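## Task

Every foam block has a lot number on the shelf edge directly beneath it. If a block's lot number shows up more than once anywhere in the storeroom, place that block on the desk with no part of it overhanging the desk edge. Every other foam block stays on the shelf it started on. The robot must not fall over or end the task leaning.

## Robot and tools

ROBOT. TidyBot++: a wheeled base 0.54 m long, 0.50 m wide and 0.38 m high, carrying one seven-joint arm with a two-finger gripper. The arm shoulder sits 0.12 m ahead of the base centre at 0.68 m height. Segments: upper arm 0.42 m, forearm 0.31 m, hand 0.31 m to the hand point. Cameras: base_camera (fixed on the base, looking forward) and wrist_camera (looks along the hand). The arm starts folded with the hand pointing down, sticking out up to 0.08 m ahead of the base.

FRAMES. Everything is in metres. Base frame: origin on the floor below the base centre, x forward, y left, z up. hand_pose is reported in this frame as the point between the finger pads; the hand's own z axis runs out along the fingers and the fingers close along its y axis. Odometry frame: where the base frame was when the scene began. base_odometry counts wheel rotation only, so wheel slip shows as travel; heading is in rad, left positive, -3.142 to 3.142. base_tilt gives forward and right lean in degrees.

move. One action per call, built from any of base, joints, target and speeds; cameras and blocking are not part of the action. All given motions start together.
- base: an object of relative offsets from where the base is now, measured along its current axes. translate_m (metres, forward +, -2 to 2), strafe_m (metres, left +, -2 to 2), rotate_rad (radians, counter-clockwise from above +, -6.3 to 6.3).
- joints: absolute angles in rad by name: joint_1_rad (any angle, turns the arm about vertical, positive is clockwise from above, the opposite of rotate_rad), joint_2_rad shoulder (-2.249 to 2.249, 0 = upper arm vertical, positive leans forward), joint_3_rad (any), joint_4_rad elbow (-2.579 to 2.579; with joint_3_rad at 3.14, negative bends forward), joint_5_rad (any), joint_6_rad wrist (-2.099 to 2.099), joint_7_rad (any; hand pointing down, positive is counter-clockwise from above, at 1.57 fingers open left/right), gripper_pos 0 (open, ~85 mm gap) to 1 (closed). Gap is roughly 85 x (1 - gripper_pos) mm. Unbounded joints take the shortest route, so rotate further in steps under half a turn.
- target: one list of seven numbers [x, y, z, qw, qx, qy, qz], an absolute hand pose in the base frame, same as hand_pose prints. Only gripper_pos may accompany it in joints, otherwise the call is refused.
- speeds: caps for this action only: translate_m and strafe_m 0.05 to 0.5 m/s, rotate_rad 0.1 to 1.57 rad/s. When translate and strafe are combined, give the speed under one key.
- cameras: list of base_camera, wrist_camera or all; [] returns no images. blocking: true (default) waits until all motion rests; false returns in about 0.5 s while motion continues.
A move with no action just reports state and images.

Other tools: wait(seconds 0 to 10, cameras); stop(cameras) brakes everything you started; zoom_image(camera, region [x0, y0, x1, y1] pixels from top-left, at most 504 x 504) is useful for reading lot labels; read_manual(section "licences") only returns licence text; finished_scene(scene) ends the current scene irreversibly and later calls in that reply go to the next scene.

RESULTS. base_status, joint_status and hand_status give done, moving, off_target (rested short, may still push), stopped, not_followed (a safety check held back the joints), contact_stop or time_out (unplanned stop; the first result showing it cancels the rest of the reply's moves). "pose unreachable" and "joint command not followed" with "cause:" mean targets were withheld, e.g. self-collision. hand_target is where the hand would be with every joint on target. motor_effort shows percent of maximum torque, with the peak in brackets. on_its_own lists uncommanded behaviour. Motor temperatures are per arm joint; MOTOR HOT appears at 60 °C and at 75 °C an OVER-TEMPERATURE FAULT lets the arm sag for 30 to 60 s. ARM HIT flags a hard self or base collision. torque_fault freezes the arm for 10 s.

PRACTICAL NOTES. A done target usually leaves the hand within about 3 cm; correct by adding (wanted - read) to the last target. To keep a loaded hand in place, resend hand_target, not hand_pose. Loads make the arm sag. A hand pointing down reaches at most about 0.94 m height, only near the base. Targets pointing forward, low and close to the base are unreliable and can hit the base. The arm neither slows for nor avoids furniture and keeps pushing once blocked. When a carried object touches a surface, hand_pose stops descending although commands continue. Closed fingertips reach about 20 mm past the hand point.

AVOID. Dropping objects or releasing them while they move, slamming, and squeezing an object hard while it still rests on a shelf. Do not drive or turn while the arm is snagged above about 0.6 m, and do not swing a stretched arm sideways or reach far over furniture right in front: the robot can tip. Back away or retract the arm to recover from a lean. Do not ram the base into furniture; blocked base moves keep pushing. Objects may get nudged by outside pushes now and then. Before ending a scene, check that the right items sit fully on the desk, the rest remain on their shelves, and the robot stands upright.

Each tool is called after "Emit:" as name([rows], argument=value, ...), one row to a line, values as JSON.

## Session

Emit:
move()

Scene clock: 0.00 s.
Motor temperatures (°C): [38 35 31 37 40 37 42]
base_odometry: x=+0.000 y=+0.000 heading=+0.000
base_tilt: forward=-0.4 right=+0.6
base_status: not commanded
joint_positions: joint_1_rad=-0.038 joint_2_rad=-0.374 joint_3_rad=+3.113 joint_4_rad=-2.523 joint_5_rad=-0.004 joint_6_rad=-0.911 joint_7_rad=+1.592 gripper_pos=+0.000
joint_status: not commanded
motor_effort: joint_1_rad=-1 joint_2_rad=-1 joint_3_rad=+1 joint_4_rad=+15 joint_5_rad=+1 joint_6_rad=+1 joint_7_rad=+0
hand_pose: x=+0.2532 y=+0.0103 z=+0.5912 quat_wxyz=(+0.003, +0.998, +0.042, +0.041) (m; base frame)
hand_target: x=+0.2524 y=+0.0102 z=+0.5907 quat_wxyz=(+0.003, +0.998, +0.042, +0.040) (m; base frame)
hand_status: not commanded
pictures: base_camera, wrist_camera
Images, in order (width x height): base_camera 644x364, wrist_camera 644x476.

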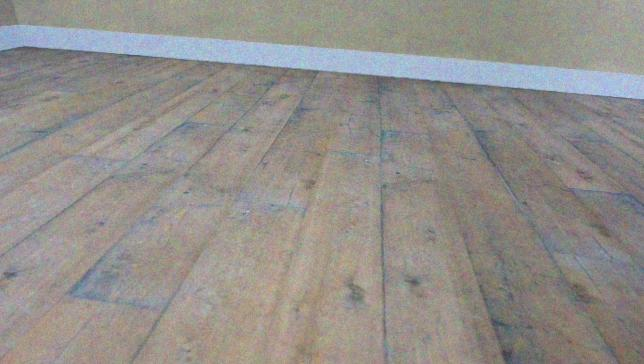

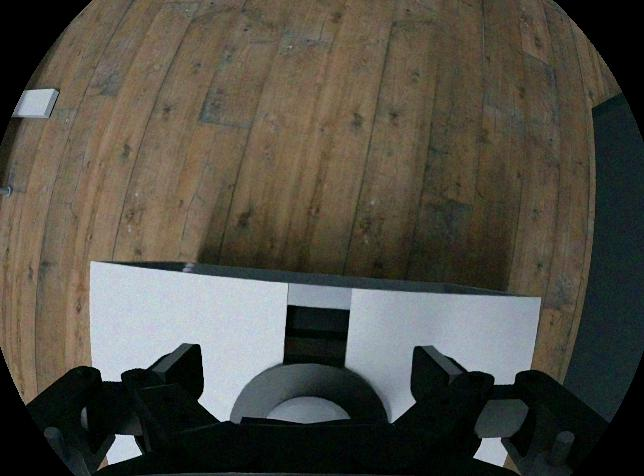

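Emit:
move(joints={"joint_6_rad":0.5})

Emit:
move(base={"rotate_rad":1.0})

Emit:
move(base={"rotate_rad":1.0})

Emit:
move(base={"rotate_rad":1.0})

Emit:
move(base={"rotate_rad":1.1})

Emit:
move(base={"rotate_rad":1.1})

Scene clock: 2.27 s.
Motor temperatures (°C): [38 35 31 37 40 37 42]
move: done
base_odometry: x=+0.000 y=+0.000 heading=+0.000
base_tilt: forward=-0.3 right=+0.6
base_status: not commanded
joint_positions: joint_1_rad=-0.038 joint_2_rad=-0.374 joint_3_rad=+3.113 joint_4_rad=-2.522 joint_5_rad=-0.004 joint_6_rad=+0.445 joint_7_rad=+1.592 gripper_pos=+0.000
joint_status: all done
motor_effort: joint_1_rad=-1(1) joint_2_rad=-5(6) joint_3_rad=+1(1) joint_4_rad=+19(20) joint_5_rad=+1(1) joint_6_rad=+9(9) joint_7_rad=+0(1)
hand_pose: x=+0.5359 y=+0.0298 z=+0.8605 quat_wxyz=(-0.011, +0.752, +0.034, +0.659) (m; base frame)
hand_target: x=+0.5372 y=+0.0300 z=+0.8761 quat_wxyz=(-0.012, +0.734, +0.033, +0.678) (m; base frame)
hand_status: not commanded
pictures: base_camera, wrist_camera
Images, in order (width x height): base_camera 644x364, wrist_camera 644x476.

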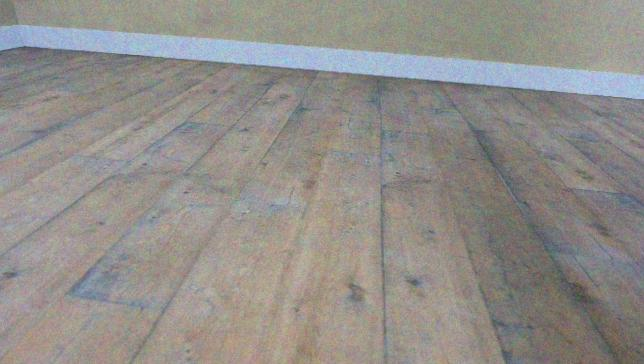

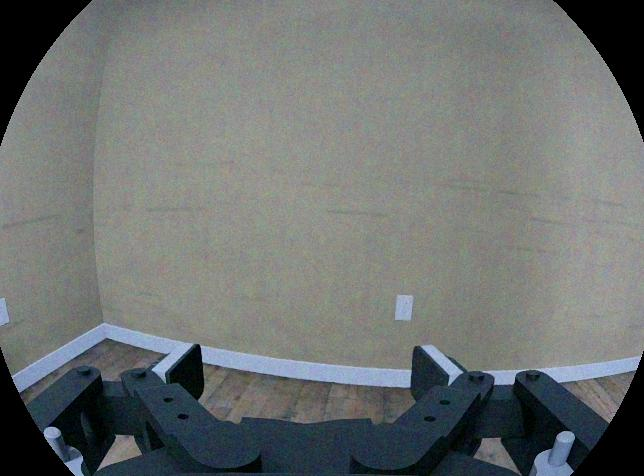

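Scene clock: 4.17 s.
Motor temperatures (°C): [38 35 31 37 40 37 42]
move: done
base_odometry: x=+0.000 y=+0.000 heading=+0.999
base_tilt: forward=-0.3 right=+0.6
base_status: done
joint_positions: joint_1_rad=-0.038 joint_2_rad=-0.374 joint_3_rad=+3.113 joint_4_rad=-2.522 joint_5_rad=-0.004 joint_6_rad=+0.445 joint_7_rad=+1.592 gripper_pos=+0.000
joint_status: not commanded
motor_effort: joint_1_rad=+0(1) joint_2_rad=-6(7) joint_3_rad=+1(2) joint_4_rad=+20(20) joint_5_rad=+1(1) joint_6_rad=+8(9) joint_7_rad=+0(1)
hand_pose: x=+0.5359 y=+0.0299 z=+0.8605 quat_wxyz=(-0.011, +0.752, +0.034, +0.659) (m; base frame)
hand_target: x=+0.5372 y=+0.0300 z=+0.8761 quat_wxyz=(-0.012, +0.734, +0.033, +0.678) (m; base frame)
hand_status: not commanded
pictures: base_camera, wrist_camera
Images, in order (width x height): base_camera 644x364, wrist_camera 644x476.

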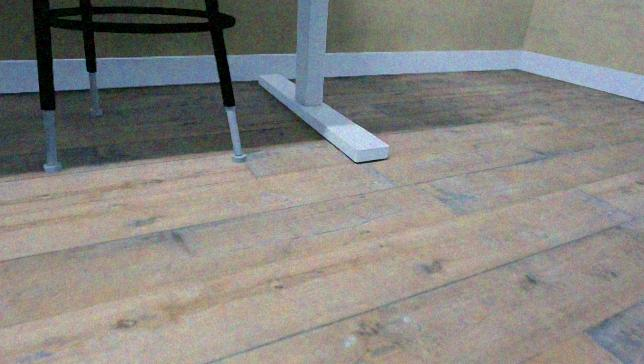

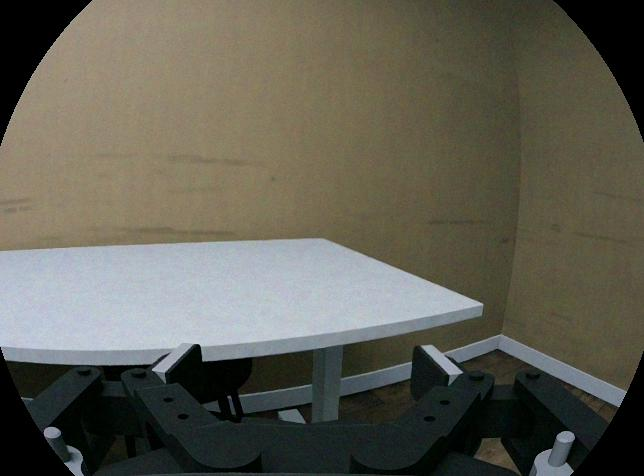

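Scene clock: 6.07 s.
Motor temperatures (°C): [38 35 31 37 40 38 42]
move: done
base_odometry: x=+0.000 y=+0.000 heading=+1.999
base_tilt: forward=-0.3 right=+0.6
base_status: done
joint_positions: joint_1_rad=-0.038 joint_2_rad=-0.374 joint_3_rad=+3.113 joint_4_rad=-2.522 joint_5_rad=-0.004 joint_6_rad=+0.445 joint_7_rad=+1.592 gripper_pos=+0.000
joint_status: not commanded
motor_effort: joint_1_rad=+0(2) joint_2_rad=-5(7) joint_3_rad=+1(2) joint_4_rad=+20(20) joint_5_rad=+1(1) joint_6_rad=+9(9) joint_7_rad=+0(1)
hand_pose: x=+0.5359 y=+0.0299 z=+0.8606 quat_wxyz=(-0.011, +0.752, +0.034, +0.659) (m; base frame)
hand_target: x=+0.5372 y=+0.0300 z=+0.8761 quat_wxyz=(-0.012, +0.734, +0.033, +0.678) (m; base frame)
hand_status: not commanded
pictures: base_camera, wrist_camera
Images, in order (width x height): base_camera 644x364, wrist_camera 644x476.

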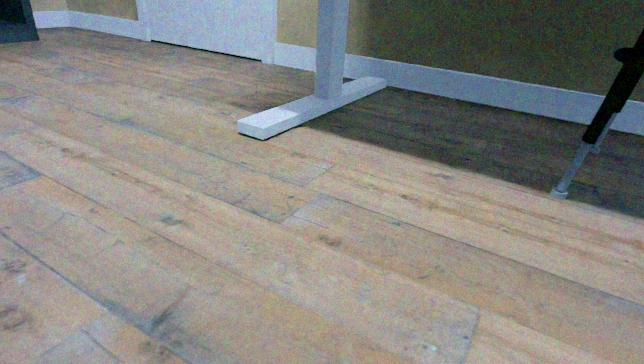

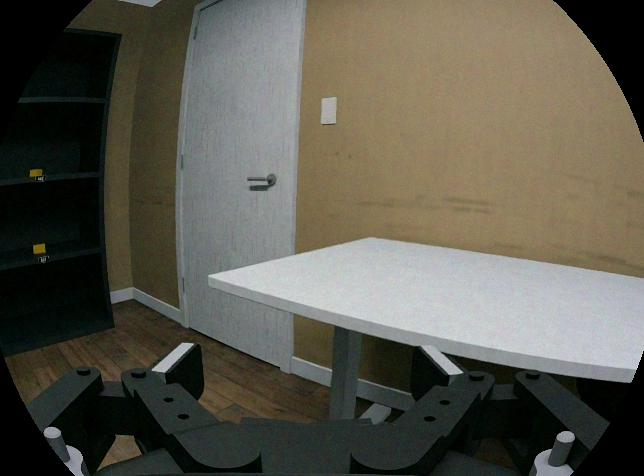

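Scene clock: 7.97 s.
Motor temperatures (°C): [38 35 31 37 40 38 42]
move: done
base_odometry: x=+0.000 y=+0.000 heading=+2.998
base_tilt: forward=-0.3 right=+0.6
base_status: done
joint_positions: joint_1_rad=-0.038 joint_2_rad=-0.374 joint_3_rad=+3.112 joint_4_rad=-2.522 joint_5_rad=-0.004 joint_6_rad=+0.445 joint_7_rad=+1.592 gripper_pos=+0.000
joint_status: not commanded
motor_effort: joint_1_rad=+0(2) joint_2_rad=-5(7) joint_3_rad=+1(2) joint_4_rad=+19(20) joint_5_rad=+1(1) joint_6_rad=+9(9) joint_7_rad=+0(1)
hand_pose: x=+0.5359 y=+0.0300 z=+0.8606 quat_wxyz=(-0.011, +0.752, +0.034, +0.659) (m; base frame)
hand_target: x=+0.5372 y=+0.0300 z=+0.8761 quat_wxyz=(-0.012, +0.734, +0.033, +0.678) (m; base frame)
hand_status: not commanded
pictures: base_camera, wrist_camera
Images, in order (width x height): base_camera 644x364, wrist_camera 644x476.

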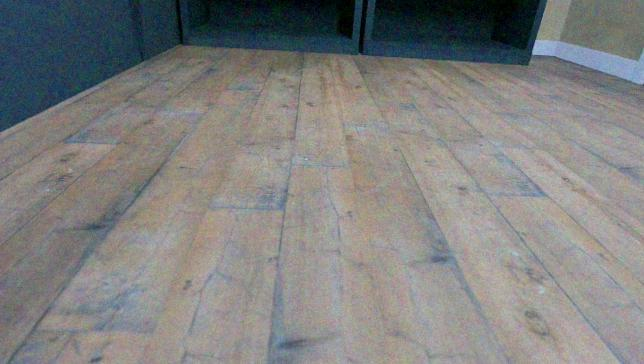

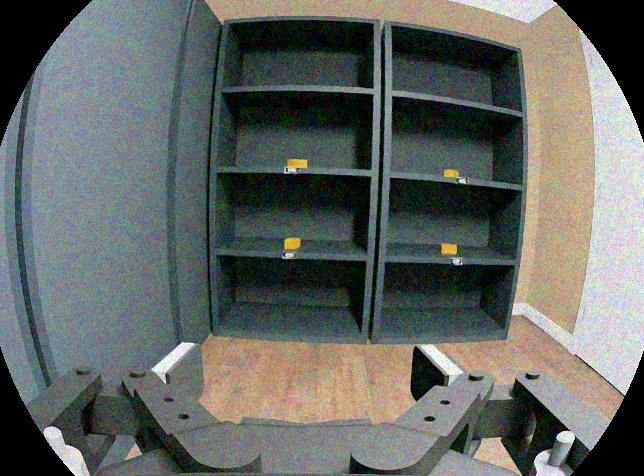

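Scene clock: 9.93 s.
Motor temperatures (°C): [38 35 31 37 40 38 42]
move: done
base_odometry: x=+0.000 y=+0.000 heading=-2.186
base_tilt: forward=-0.4 right=+0.6
base_status: done
joint_positions: joint_1_rad=-0.038 joint_2_rad=-0.374 joint_3_rad=+3.112 joint_4_rad=-2.522 joint_5_rad=-0.004 joint_6_rad=+0.445 joint_7_rad=+1.592 gripper_pos=+0.000
joint_status: not commanded
motor_effort: joint_1_rad=+0(2) joint_2_rad=-6(7) joint_3_rad=+1(2) joint_4_rad=+20(20) joint_5_rad=+1(1) joint_6_rad=+9(10) joint_7_rad=+0(1)
hand_pose: x=+0.5359 y=+0.0300 z=+0.8606 quat_wxyz=(-0.011, +0.752, +0.034, +0.659) (m; base frame)
hand_target: x=+0.5372 y=+0.0300 z=+0.8761 quat_wxyz=(-0.012, +0.734, +0.033, +0.678) (m; base frame)
hand_status: not commanded
pictures: base_camera, wrist_camera
Images, in order (width x height): base_camera 644x364, wrist_camera 644x476.

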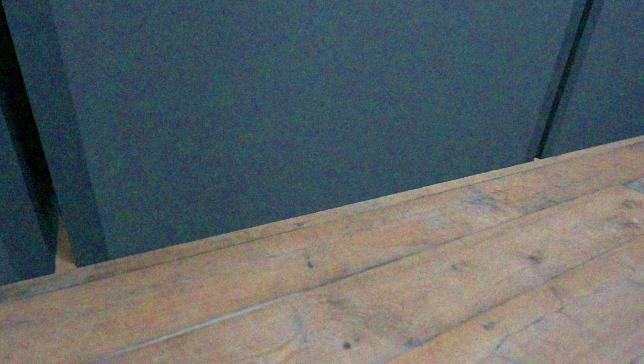

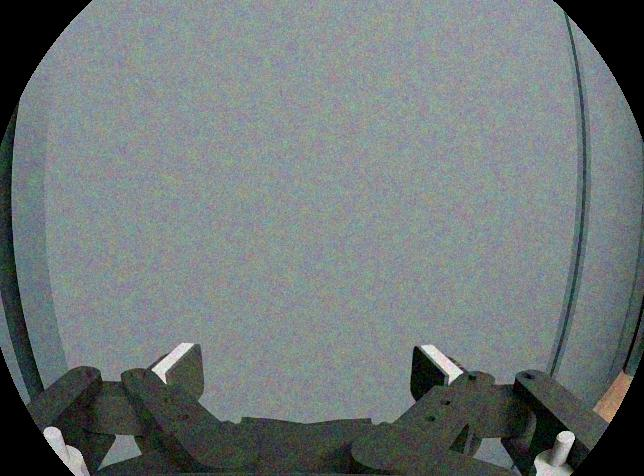

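Scene clock: 11.90 s.
Motor temperatures (°C): [38 35 31 37 40 38 42]
move: done
base_odometry: x=+0.000 y=+0.000 heading=-1.087
base_tilt: forward=-0.3 right=+0.6
base_status: done
joint_positions: joint_1_rad=-0.038 joint_2_rad=-0.374 joint_3_rad=+3.112 joint_4_rad=-2.522 joint_5_rad=-0.004 joint_6_rad=+0.445 joint_7_rad=+1.592 gripper_pos=+0.000
joint_status: not commanded
motor_effort: joint_1_rad=+0(1) joint_2_rad=-5(7) joint_3_rad=+1(2) joint_4_rad=+20(20) joint_5_rad=+1(1) joint_6_rad=+9(9) joint_7_rad=+0(1)
hand_pose: x=+0.5359 y=+0.0300 z=+0.8607 quat_wxyz=(-0.011, +0.752, +0.034, +0.659) (m; base frame)
hand_target: x=+0.5372 y=+0.0300 z=+0.8761 quat_wxyz=(-0.012, +0.734, +0.033, +0.678) (m; base frame)
hand_status: not commanded
pictures: base_camera, wrist_camera
Images, in order (width x height): base_camera 644x364, wrist_camera 644x476.

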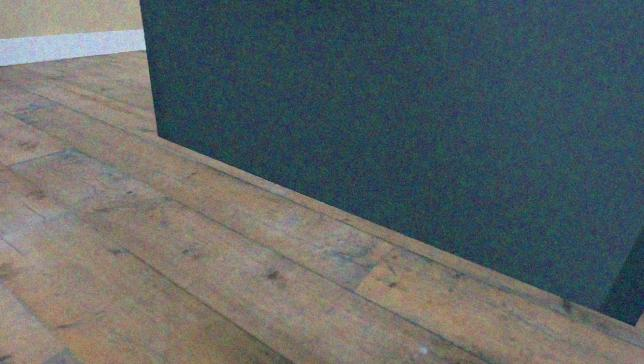

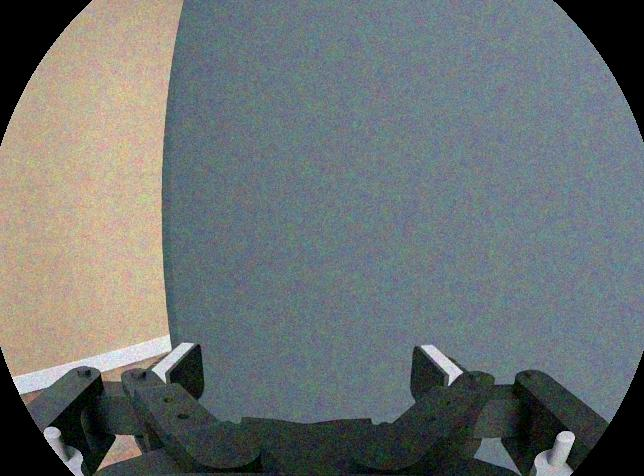

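Emit:
move(base={"rotate_rad":-2.05})

Emit:
move(base={"translate_m":0.8})

Emit:
zoom_image(camera="wrist_camera", region=[200, 80, 600, 380])

Scene clock: 14.90 s.
Motor temperatures (°C): [38 35 31 37 40 38 42]
move: done
base_odometry: x=+0.000 y=+0.000 heading=-3.136
base_tilt: forward=-0.3 right=+0.6
base_status: done
joint_positions: joint_1_rad=-0.038 joint_2_rad=-0.374 joint_3_rad=+3.112 joint_4_rad=-2.522 joint_5_rad=-0.004 joint_6_rad=+0.446 joint_7_rad=+1.592 gripper_pos=+0.000
joint_status: not commanded
motor_effort: joint_1_rad=+0(2) joint_2_rad=-6(7) joint_3_rad=+1(2) joint_4_rad=+19(20) joint_5_rad=+1(1) joint_6_rad=+8(9) joint_7_rad=+0(1)
hand_pose: x=+0.5359 y=+0.0301 z=+0.8608 quat_wxyz=(-0.011, +0.751, +0.034, +0.659) (m; base frame)
hand_target: x=+0.5372 y=+0.0300 z=+0.8761 quat_wxyz=(-0.012, +0.734, +0.033, +0.678) (m; base frame)
hand_status: not commanded
pictures: base_camera, wrist_camera
Images, in order (width x height): base_camera 644x364, wrist_camera 644x476.

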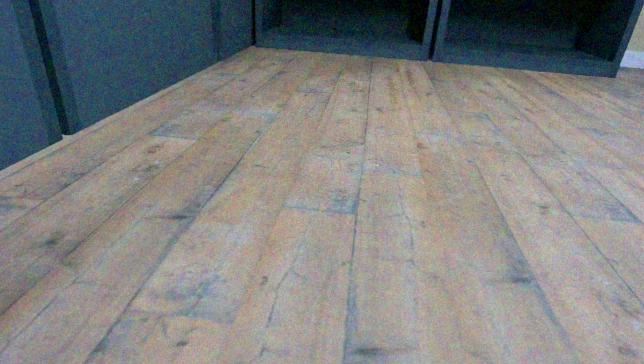

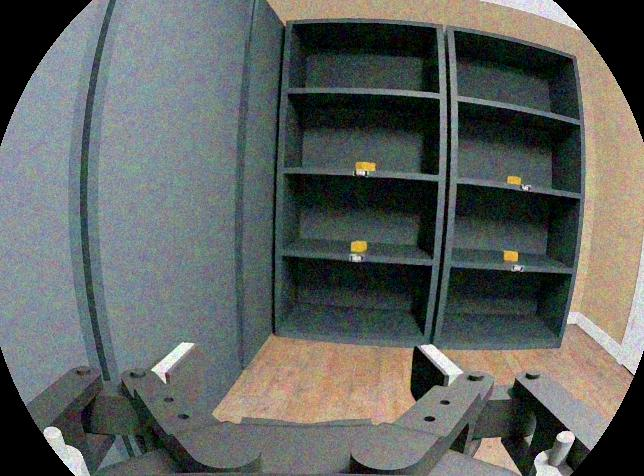

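Scene clock: 17.87 s.
Motor temperatures (°C): [38 35 31 37 40 38 42]
move: done
base_odometry: x=-0.800 y=-0.004 heading=-3.137
base_tilt: forward=-0.3 right=+0.6
base_status: done
joint_positions: joint_1_rad=-0.038 joint_2_rad=-0.375 joint_3_rad=+3.112 joint_4_rad=-2.522 joint_5_rad=-0.004 joint_6_rad=+0.448 joint_7_rad=+1.592 gripper_pos=+0.000
joint_status: not commanded
motor_effort: joint_1_rad=+0(1) joint_2_rad=-5(8) joint_3_rad=+1(1) joint_4_rad=+19(21) joint_5_rad=+1(1) joint_6_rad=+9(9) joint_7_rad=+0(1)
hand_pose: x=+0.5358 y=+0.0301 z=+0.8619 quat_wxyz=(-0.011, +0.750, +0.034, +0.660) (m; base frame)
hand_target: x=+0.5372 y=+0.0300 z=+0.8761 quat_wxyz=(-0.012, +0.734, +0.033, +0.678) (m; base frame)
hand_status: not commanded
pictures: base_camera, wrist_camera
Images, in order (width x height): base_camera 644x364, wrist_camera 644x476.

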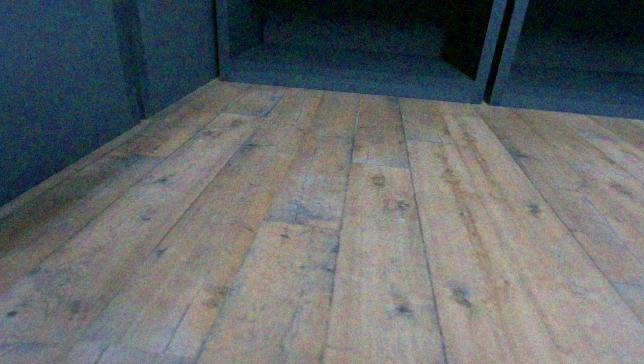

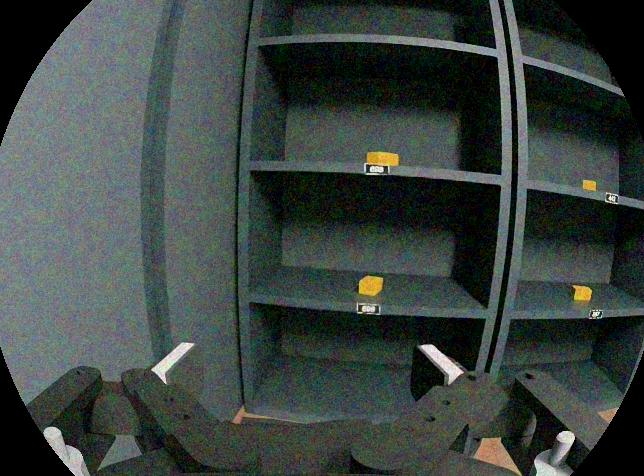

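Scaled by 1.260.

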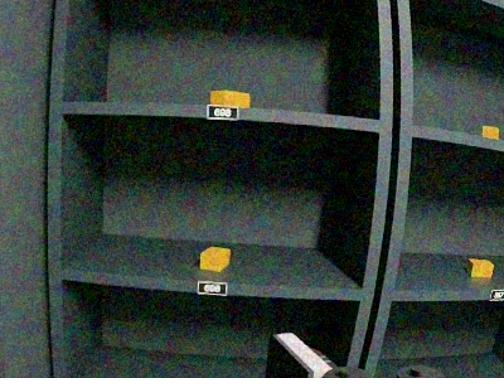

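Emit:
zoom_image(camera="wrist_camera", region=[350, 140, 410, 185])

Emit:
zoom_image(camera="wrist_camera", region=[340, 275, 400, 320])

Emit:
zoom_image(camera="wrist_camera", region=[580, 170, 640, 215])

Emit:
zoom_image(camera="wrist_camera", region=[565, 280, 625, 325])

Scaled by 8.400.

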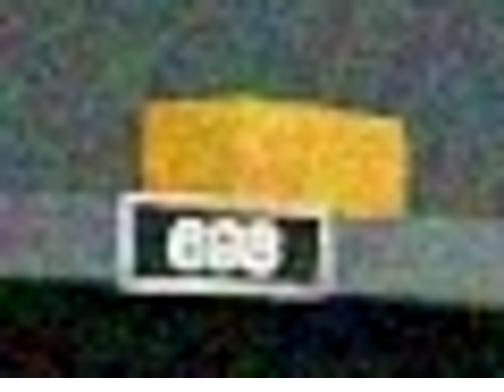

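Scaled by 8.400.

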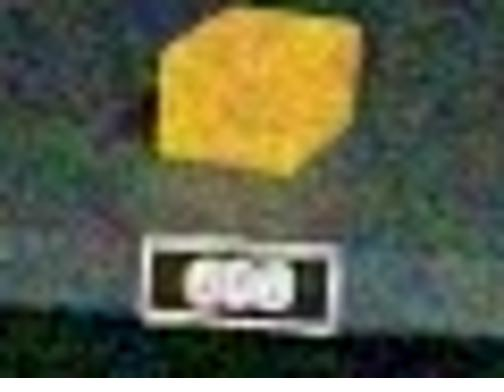

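Scaled by 8.400.

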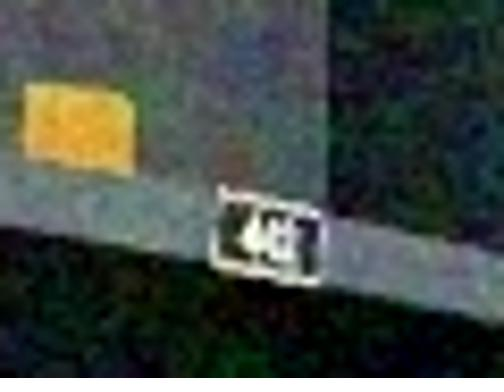

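Scaled by 8.400.

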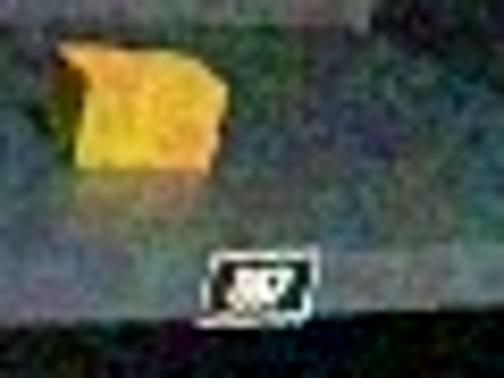

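Emit:
move(base={"translate_m":0.6,"strafe_m":-0.45})

Emit:
zoom_image(camera="wrist_camera", region=[100, 120, 350, 370])

Emit:
zoom_image(camera="wrist_camera", region=[350, 120, 600, 370])

Scene clock: 20.93 s.
Motor temperatures (°C): [38 35 31 37 40 38 42]
move: done
base_odometry: x=-1.403 y=+0.443 heading=-3.136
base_tilt: forward=-0.3 right=+0.6
base_status: done
joint_positions: joint_1_rad=-0.038 joint_2_rad=-0.375 joint_3_rad=+3.112 joint_4_rad=-2.522 joint_5_rad=-0.004 joint_6_rad=+0.449 joint_7_rad=+1.592 gripper_pos=+0.000
joint_status: not commanded
motor_effort: joint_1_rad=-1(1) joint_2_rad=-6(8) joint_3_rad=+1(2) joint_4_rad=+20(21) joint_5_rad=+0(1) joint_6_rad=+9(9) joint_7_rad=+0(1)
hand_pose: x=+0.5358 y=+0.0301 z=+0.8623 quat_wxyz=(-0.011, +0.750, +0.034, +0.661) (m; base frame)
hand_target: x=+0.5372 y=+0.0300 z=+0.8761 quat_wxyz=(-0.012, +0.734, +0.033, +0.678) (m; base frame)
hand_status: not commanded
pictures: base_camera, wrist_camera
Images, in order (width x height): base_camera 644x364, wrist_camera 644x476.

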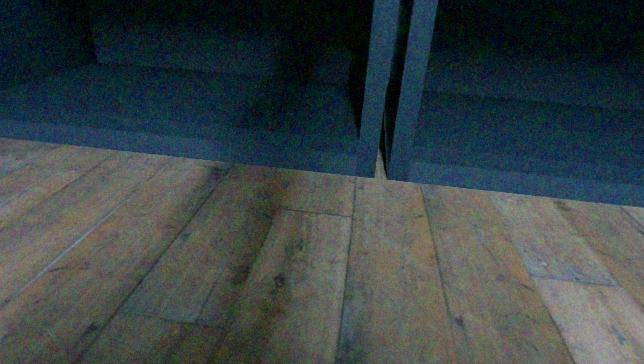

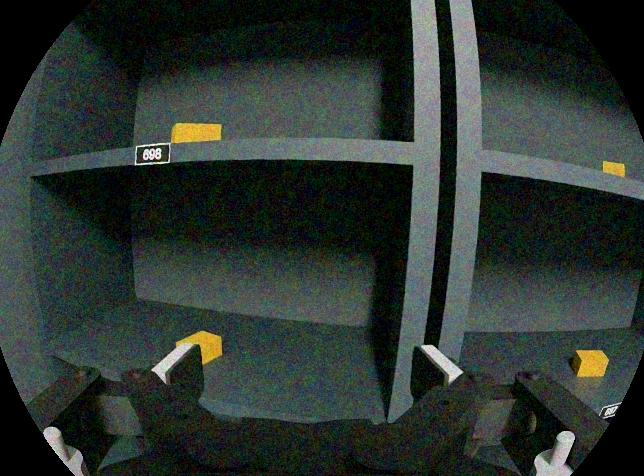

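Scaled by 2.016.

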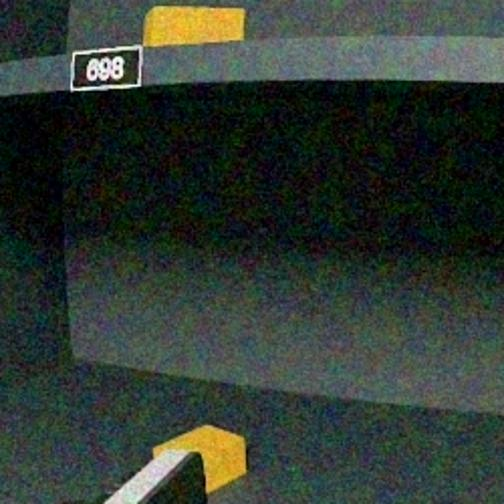

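Scaled by 2.016.

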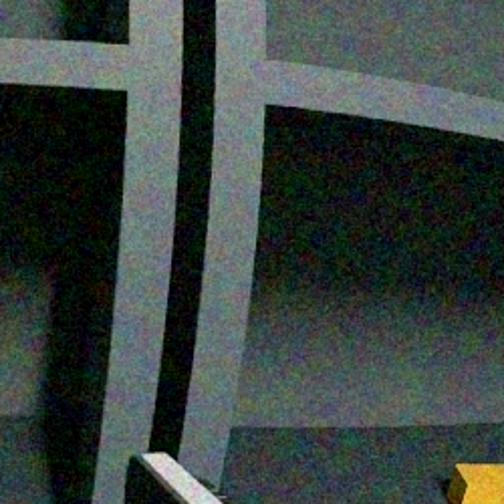

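Emit:
move(base={"translate_m":-0.15}, joints={"joint_6_rad":0.1})

Emit:
zoom_image(camera="wrist_camera", region=[100, 150, 350, 400])

Emit:
zoom_image(camera="wrist_camera", region=[520, 50, 640, 170])

Emit:
zoom_image(camera="wrist_camera", region=[500, 180, 640, 320])

Scene clock: 22.70 s.
Motor temperatures (°C): [38 35 31 37 40 38 42]
move: done
base_odometry: x=-1.253 y=+0.444 heading=-3.136
base_tilt: forward=-0.4 right=+0.6
base_status: done
joint_positions: joint_1_rad=-0.038 joint_2_rad=-0.379 joint_3_rad=+3.112 joint_4_rad=-2.520 joint_5_rad=-0.004 joint_6_rad=+0.125 joint_7_rad=+1.592 gripper_pos=+0.000
joint_status: all done
motor_effort: joint_1_rad=+0(1) joint_2_rad=-5(8) joint_3_rad=+1(1) joint_4_rad=+19(21) joint_5_rad=+1(1) joint_6_rad=+8(9) joint_7_rad=+0(1)
hand_pose: x=+0.5077 y=+0.0277 z=+0.7691 quat_wxyz=(-0.008, +0.845, +0.038, +0.534) (m; base frame)
hand_target: x=+0.5032 y=+0.0271 z=+0.7573 quat_wxyz=(-0.008, +0.854, +0.038, +0.519) (m; base frame)
hand_status: not commanded
pictures: base_camera, wrist_camera
Images, in order (width x height): base_camera 644x364, wrist_camera 644x476.

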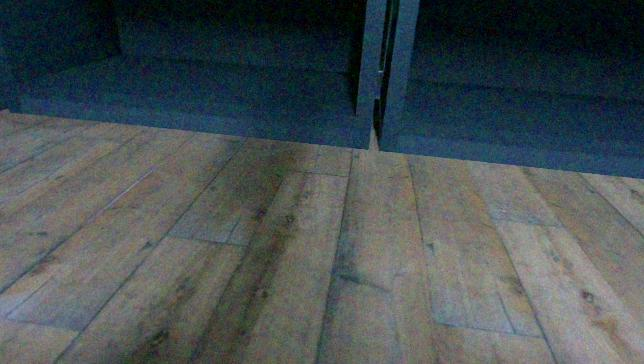

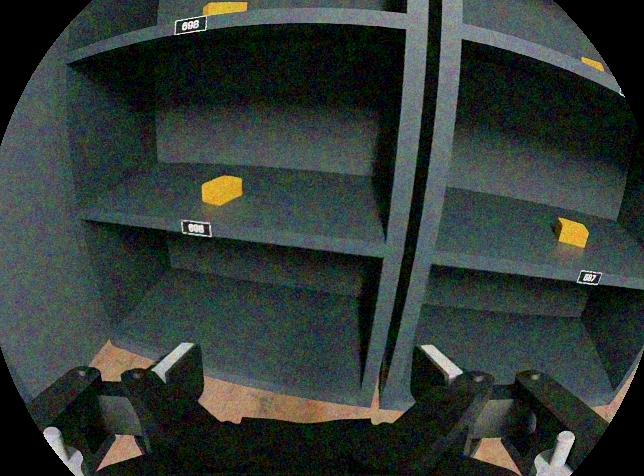

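Scaled by 2.016.

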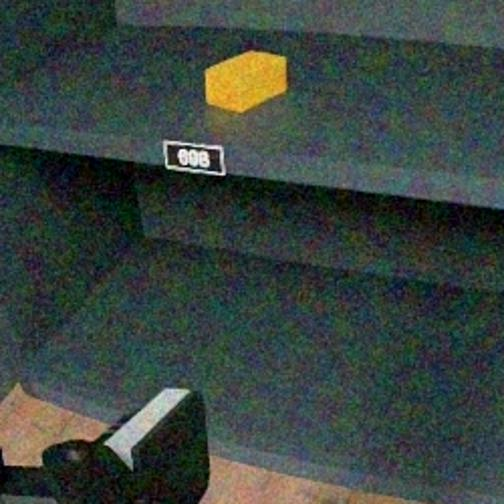

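Scaled by 4.200.

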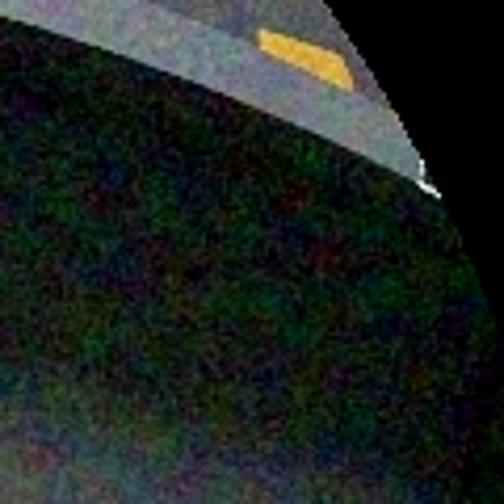

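Scaled by 3.600.

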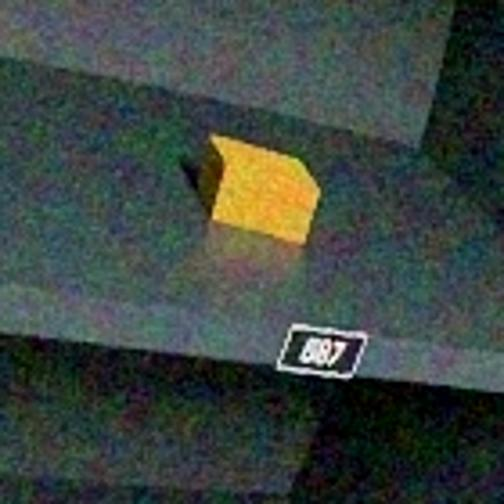

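Emit:
zoom_image(camera="wrist_camera", region=[180, 215, 214, 241])

Emit:
zoom_image(camera="wrist_camera", region=[174, 12, 208, 38])

Emit:
move(base={"strafe_m":-0.5,"translate_m":-0.05}, joints={"joint_6_rad":0.28})

Emit:
zoom_image(camera="wrist_camera", region=[270, 30, 520, 280])

Scaled by 14.824.

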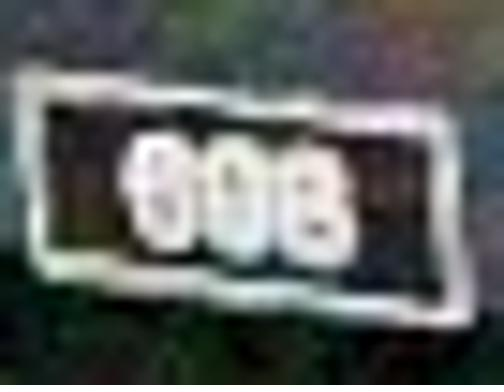

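Scaled by 14.824.

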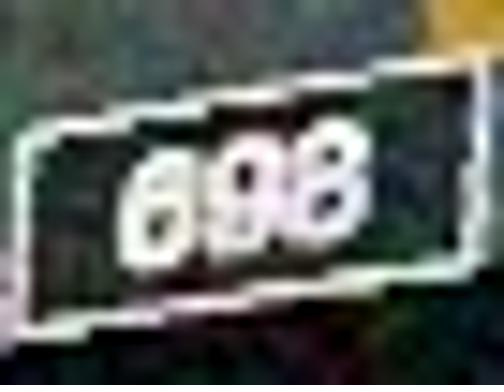

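Scene clock: 25.43 s.
Motor temperatures (°C): [38 35 31 37 40 38 42]
move: done
base_odometry: x=-1.205 y=+0.944 heading=-3.137
base_tilt: forward=-0.3 right=+0.6
base_status: done
joint_positions: joint_1_rad=-0.038 joint_2_rad=-0.379 joint_3_rad=+3.112 joint_4_rad=-2.516 joint_5_rad=-0.004 joint_6_rad=+0.266 joint_7_rad=+1.592 gripper_pos=+0.000
joint_status: all done
motor_effort: joint_1_rad=+0(1) joint_2_rad=-6(7) joint_3_rad=+1(2) joint_4_rad=+19(22) joint_5_rad=+1(1) joint_6_rad=+8(10) joint_7_rad=+0(1)
hand_pose: x=+0.5245 y=+0.0290 z=+0.8118 quat_wxyz=(-0.010, +0.804, +0.036, +0.593) (m; base frame)
hand_target: x=+0.5244 y=+0.0287 z=+0.8090 quat_wxyz=(-0.010, +0.804, +0.036, +0.593) (m; base frame)
hand_status: not commanded
pictures: base_camera, wrist_camera
Images, in order (width x height): base_camera 644x364, wrist_camera 644x476.

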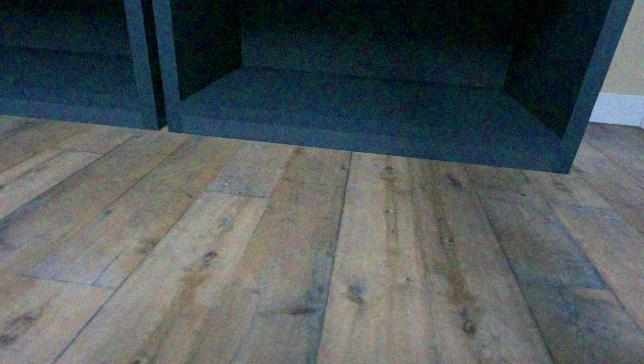

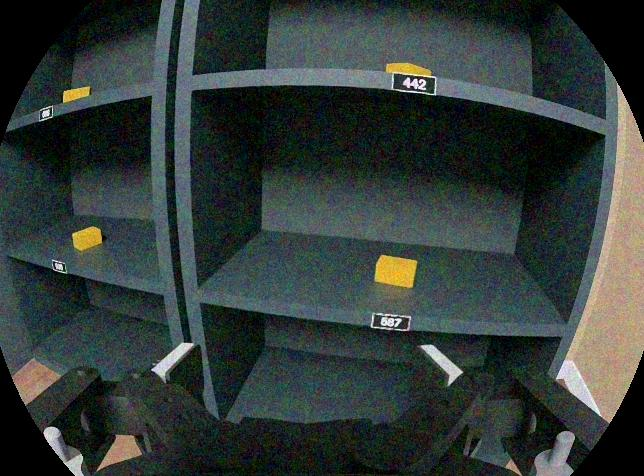

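Scaled by 2.016.

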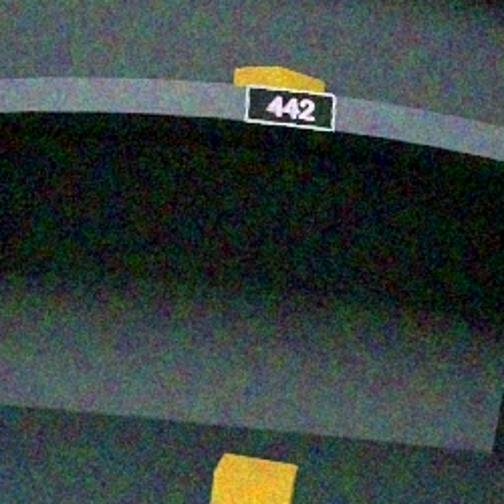

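Emit:
zoom_image(camera="wrist_camera", region=[370, 308, 410, 336])

Emit:
move(base={"strafe_m":0.85})

Emit:
move(base={"translate_m":-2.0})

Emit:
move(base={"translate_m":-0.4,"rotate_rad":1.57}, joints={"joint_6_rad":0.45})

Scaled by 12.600.

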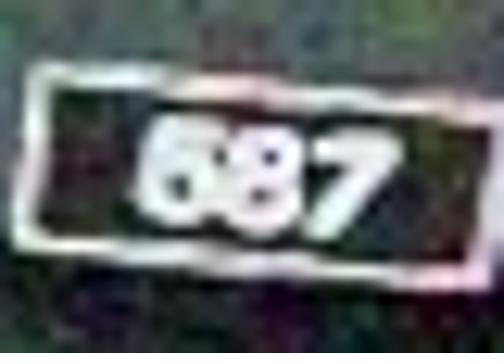

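Scene clock: 29.07 s.
Motor temperatures (°C): [38 35 31 37 40 38 42]
move: done
base_odometry: x=-1.201 y=+0.094 heading=-3.136
base_tilt: forward=-0.4 right=+0.6
base_status: done
joint_positions: joint_1_rad=-0.038 joint_2_rad=-0.379 joint_3_rad=+3.112 joint_4_rad=-2.516 joint_5_rad=-0.004 joint_6_rad=+0.266 joint_7_rad=+1.592 gripper_pos=+0.000
joint_status: not commanded
motor_effort: joint_1_rad=+0(1) joint_2_rad=-5(7) joint_3_rad=+1(2) joint_4_rad=+20(21) joint_5_rad=+1(1) joint_6_rad=+8(9) joint_7_rad=+0(1)
hand_pose: x=+0.5246 y=+0.0290 z=+0.8116 quat_wxyz=(-0.010, +0.804, +0.036, +0.593) (m; base frame)
hand_target: x=+0.5244 y=+0.0287 z=+0.8090 quat_wxyz=(-0.010, +0.804, +0.036, +0.593) (m; base frame)
hand_status: not commanded
pictures: base_camera, wrist_camera
Images, in order (width x height): base_camera 644x364, wrist_camera 644x476.

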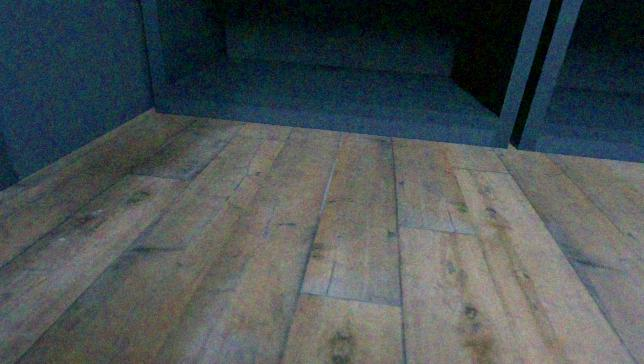

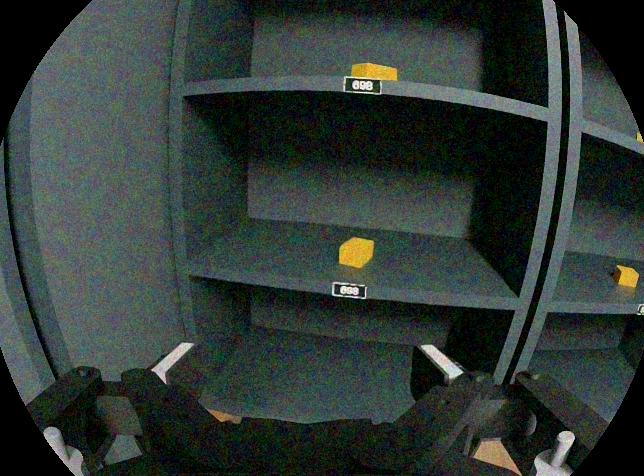

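Scene clock: 34.43 s.
Motor temperatures (°C): [38 35 31 37 40 38 42]
move: done
base_odometry: x=+0.799 y=+0.105 heading=-3.136
base_tilt: forward=-0.4 right=+0.6
base_status: done
joint_positions: joint_1_rad=-0.038 joint_2_rad=-0.378 joint_3_rad=+3.112 joint_4_rad=-2.516 joint_5_rad=-0.004 joint_6_rad=+0.266 joint_7_rad=+1.592 gripper_pos=+0.000
joint_status: not commanded
motor_effort: joint_1_rad=+0(1) joint_2_rad=-6(9) joint_3_rad=+1(1) joint_4_rad=+19(21) joint_5_rad=+1(1) joint_6_rad=+9(9) joint_7_rad=-1(1)
hand_pose: x=+0.5247 y=+0.0290 z=+0.8110 quat_wxyz=(-0.010, +0.805, +0.036, +0.593) (m; base frame)
hand_target: x=+0.5244 y=+0.0287 z=+0.8090 quat_wxyz=(-0.010, +0.804, +0.036, +0.593) (m; base frame)
hand_status: not commanded
pictures: base_camera, wrist_camera
Images, in order (width x height): base_camera 644x364, wrist_camera 644x476.

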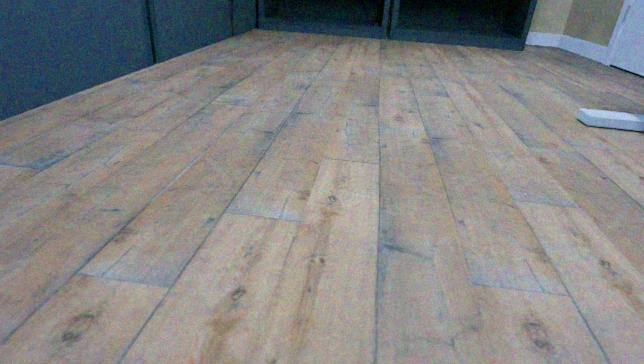

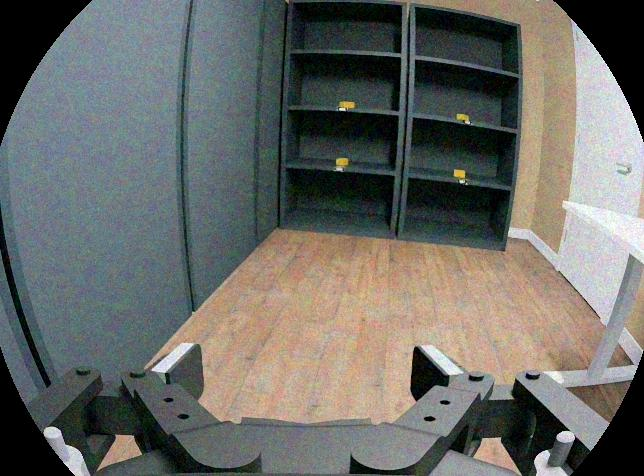

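Scene clock: 36.83 s.
Motor temperatures (°C): [38 35 31 37 40 38 42]
move: done
base_odometry: x=+1.200 y=+0.107 heading=-1.566
base_tilt: forward=-0.3 right=+0.6
base_status: done
joint_positions: joint_1_rad=-0.038 joint_2_rad=-0.374 joint_3_rad=+3.112 joint_4_rad=-2.514 joint_5_rad=-0.004 joint_6_rad=+0.426 joint_7_rad=+1.592 gripper_pos=+0.000
joint_status: all done
motor_effort: joint_1_rad=+0(2) joint_2_rad=-5(8) joint_3_rad=+1(2) joint_4_rad=+20(21) joint_5_rad=+1(1) joint_6_rad=+9(10) joint_7_rad=+0(1)
hand_pose: x=+0.5368 y=+0.0301 z=+0.8598 quat_wxyz=(-0.011, +0.755, +0.034, +0.655) (m; base frame)
hand_target: x=+0.5356 y=+0.0298 z=+0.8606 quat_wxyz=(-0.011, +0.751, +0.034, +0.660) (m; base frame)
hand_status: not commanded
pictures: base_camera, wrist_camera
Images, in order (width x height): base_camera 644x364, wrist_camera 644x476.

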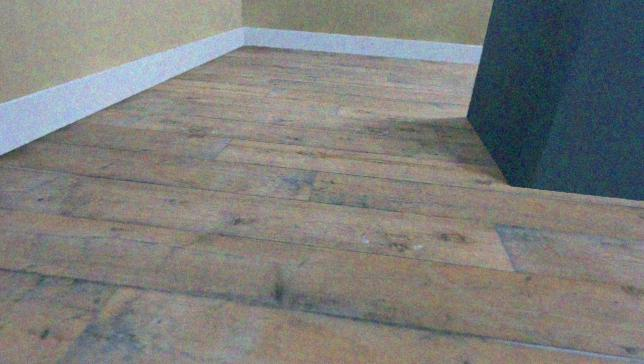

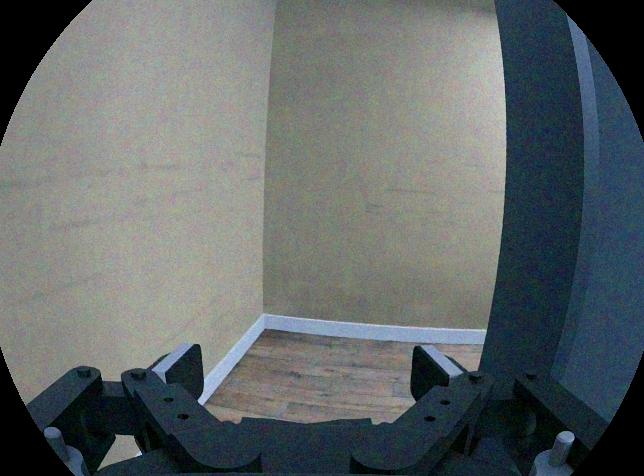

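Emit:
move(base={"strafe_m":0.18})

Emit:
move(base={"translate_m":0.9})

Scene clock: 38.67 s.
Motor temperatures (°C): [38 35 31 37 40 38 42]
move: done
base_odometry: x=+1.380 y=+0.108 heading=-1.564
base_tilt: forward=-0.4 right=+0.6
base_status: done
joint_positions: joint_1_rad=-0.038 joint_2_rad=-0.374 joint_3_rad=+3.112 joint_4_rad=-2.514 joint_5_rad=-0.004 joint_6_rad=+0.426 joint_7_rad=+1.592 gripper_pos=+0.000
joint_status: not commanded
motor_effort: joint_1_rad=+0(1) joint_2_rad=-6(7) joint_3_rad=+1(3) joint_4_rad=+19(20) joint_5_rad=+1(1) joint_6_rad=+9(9) joint_7_rad=+0(1)
hand_pose: x=+0.5368 y=+0.0301 z=+0.8598 quat_wxyz=(-0.011, +0.755, +0.034, +0.655) (m; base frame)
hand_target: x=+0.5356 y=+0.0298 z=+0.8606 quat_wxyz=(-0.011, +0.751, +0.034, +0.660) (m; base frame)
hand_status: not commanded
pictures: base_camera, wrist_camera
Images, in order (width x height): base_camera 644x364, wrist_camera 644x476.

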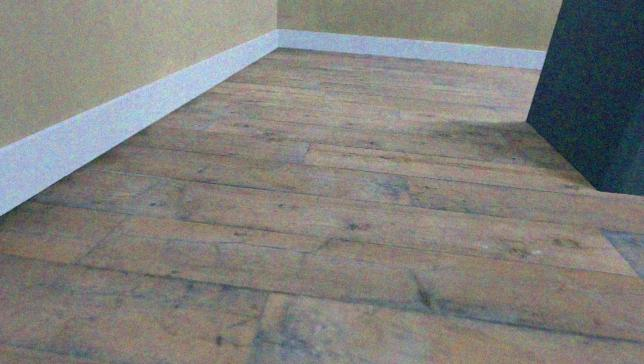

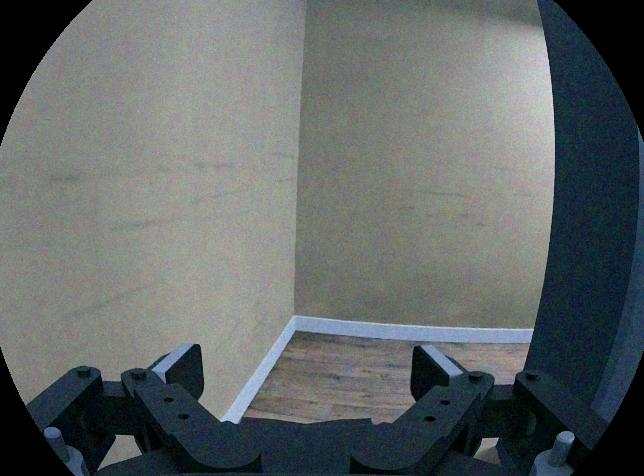

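Scene clock: 41.83 s.
Motor temperatures (°C): [38 35 31 37 40 38 42]
move: done
base_odometry: x=+1.386 y=-0.792 heading=-1.564
base_tilt: forward=-0.3 right=+0.6
base_status: done
joint_positions: joint_1_rad=-0.038 joint_2_rad=-0.375 joint_3_rad=+3.112 joint_4_rad=-2.514 joint_5_rad=-0.004 joint_6_rad=+0.426 joint_7_rad=+1.592 gripper_pos=+0.000
joint_status: not commanded
motor_effort: joint_1_rad=-1(1) joint_2_rad=-6(8) joint_3_rad=+1(1) joint_4_rad=+20(21) joint_5_rad=+1(1) joint_6_rad=+9(9) joint_7_rad=+0(1)
hand_pose: x=+0.5366 y=+0.0301 z=+0.8601 quat_wxyz=(-0.011, +0.755, +0.034, +0.655) (m; base frame)
hand_target: x=+0.5356 y=+0.0298 z=+0.8606 quat_wxyz=(-0.011, +0.751, +0.034, +0.660) (m; base frame)
hand_status: not commanded
pictures: base_camera, wrist_camera
Images, in order (width x height): base_camera 644x364, wrist_camera 644x476.

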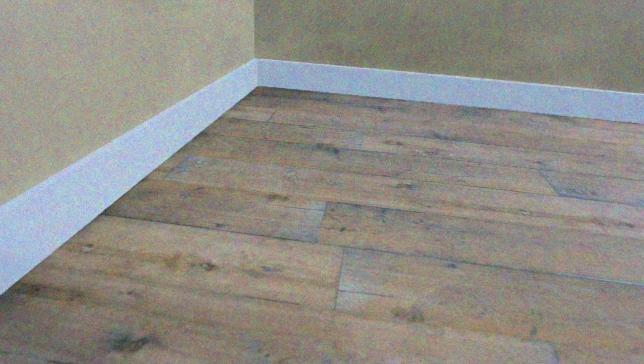

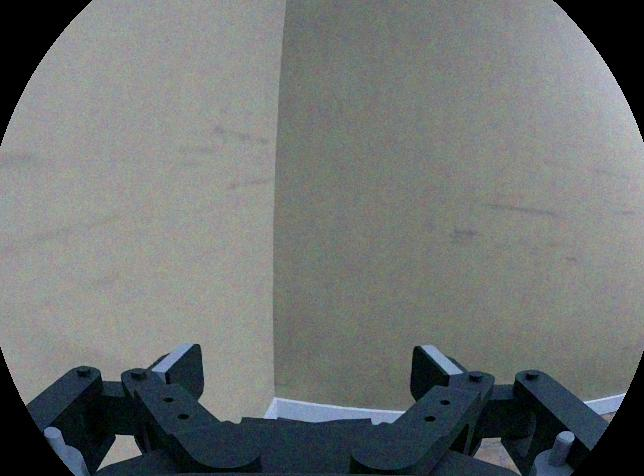

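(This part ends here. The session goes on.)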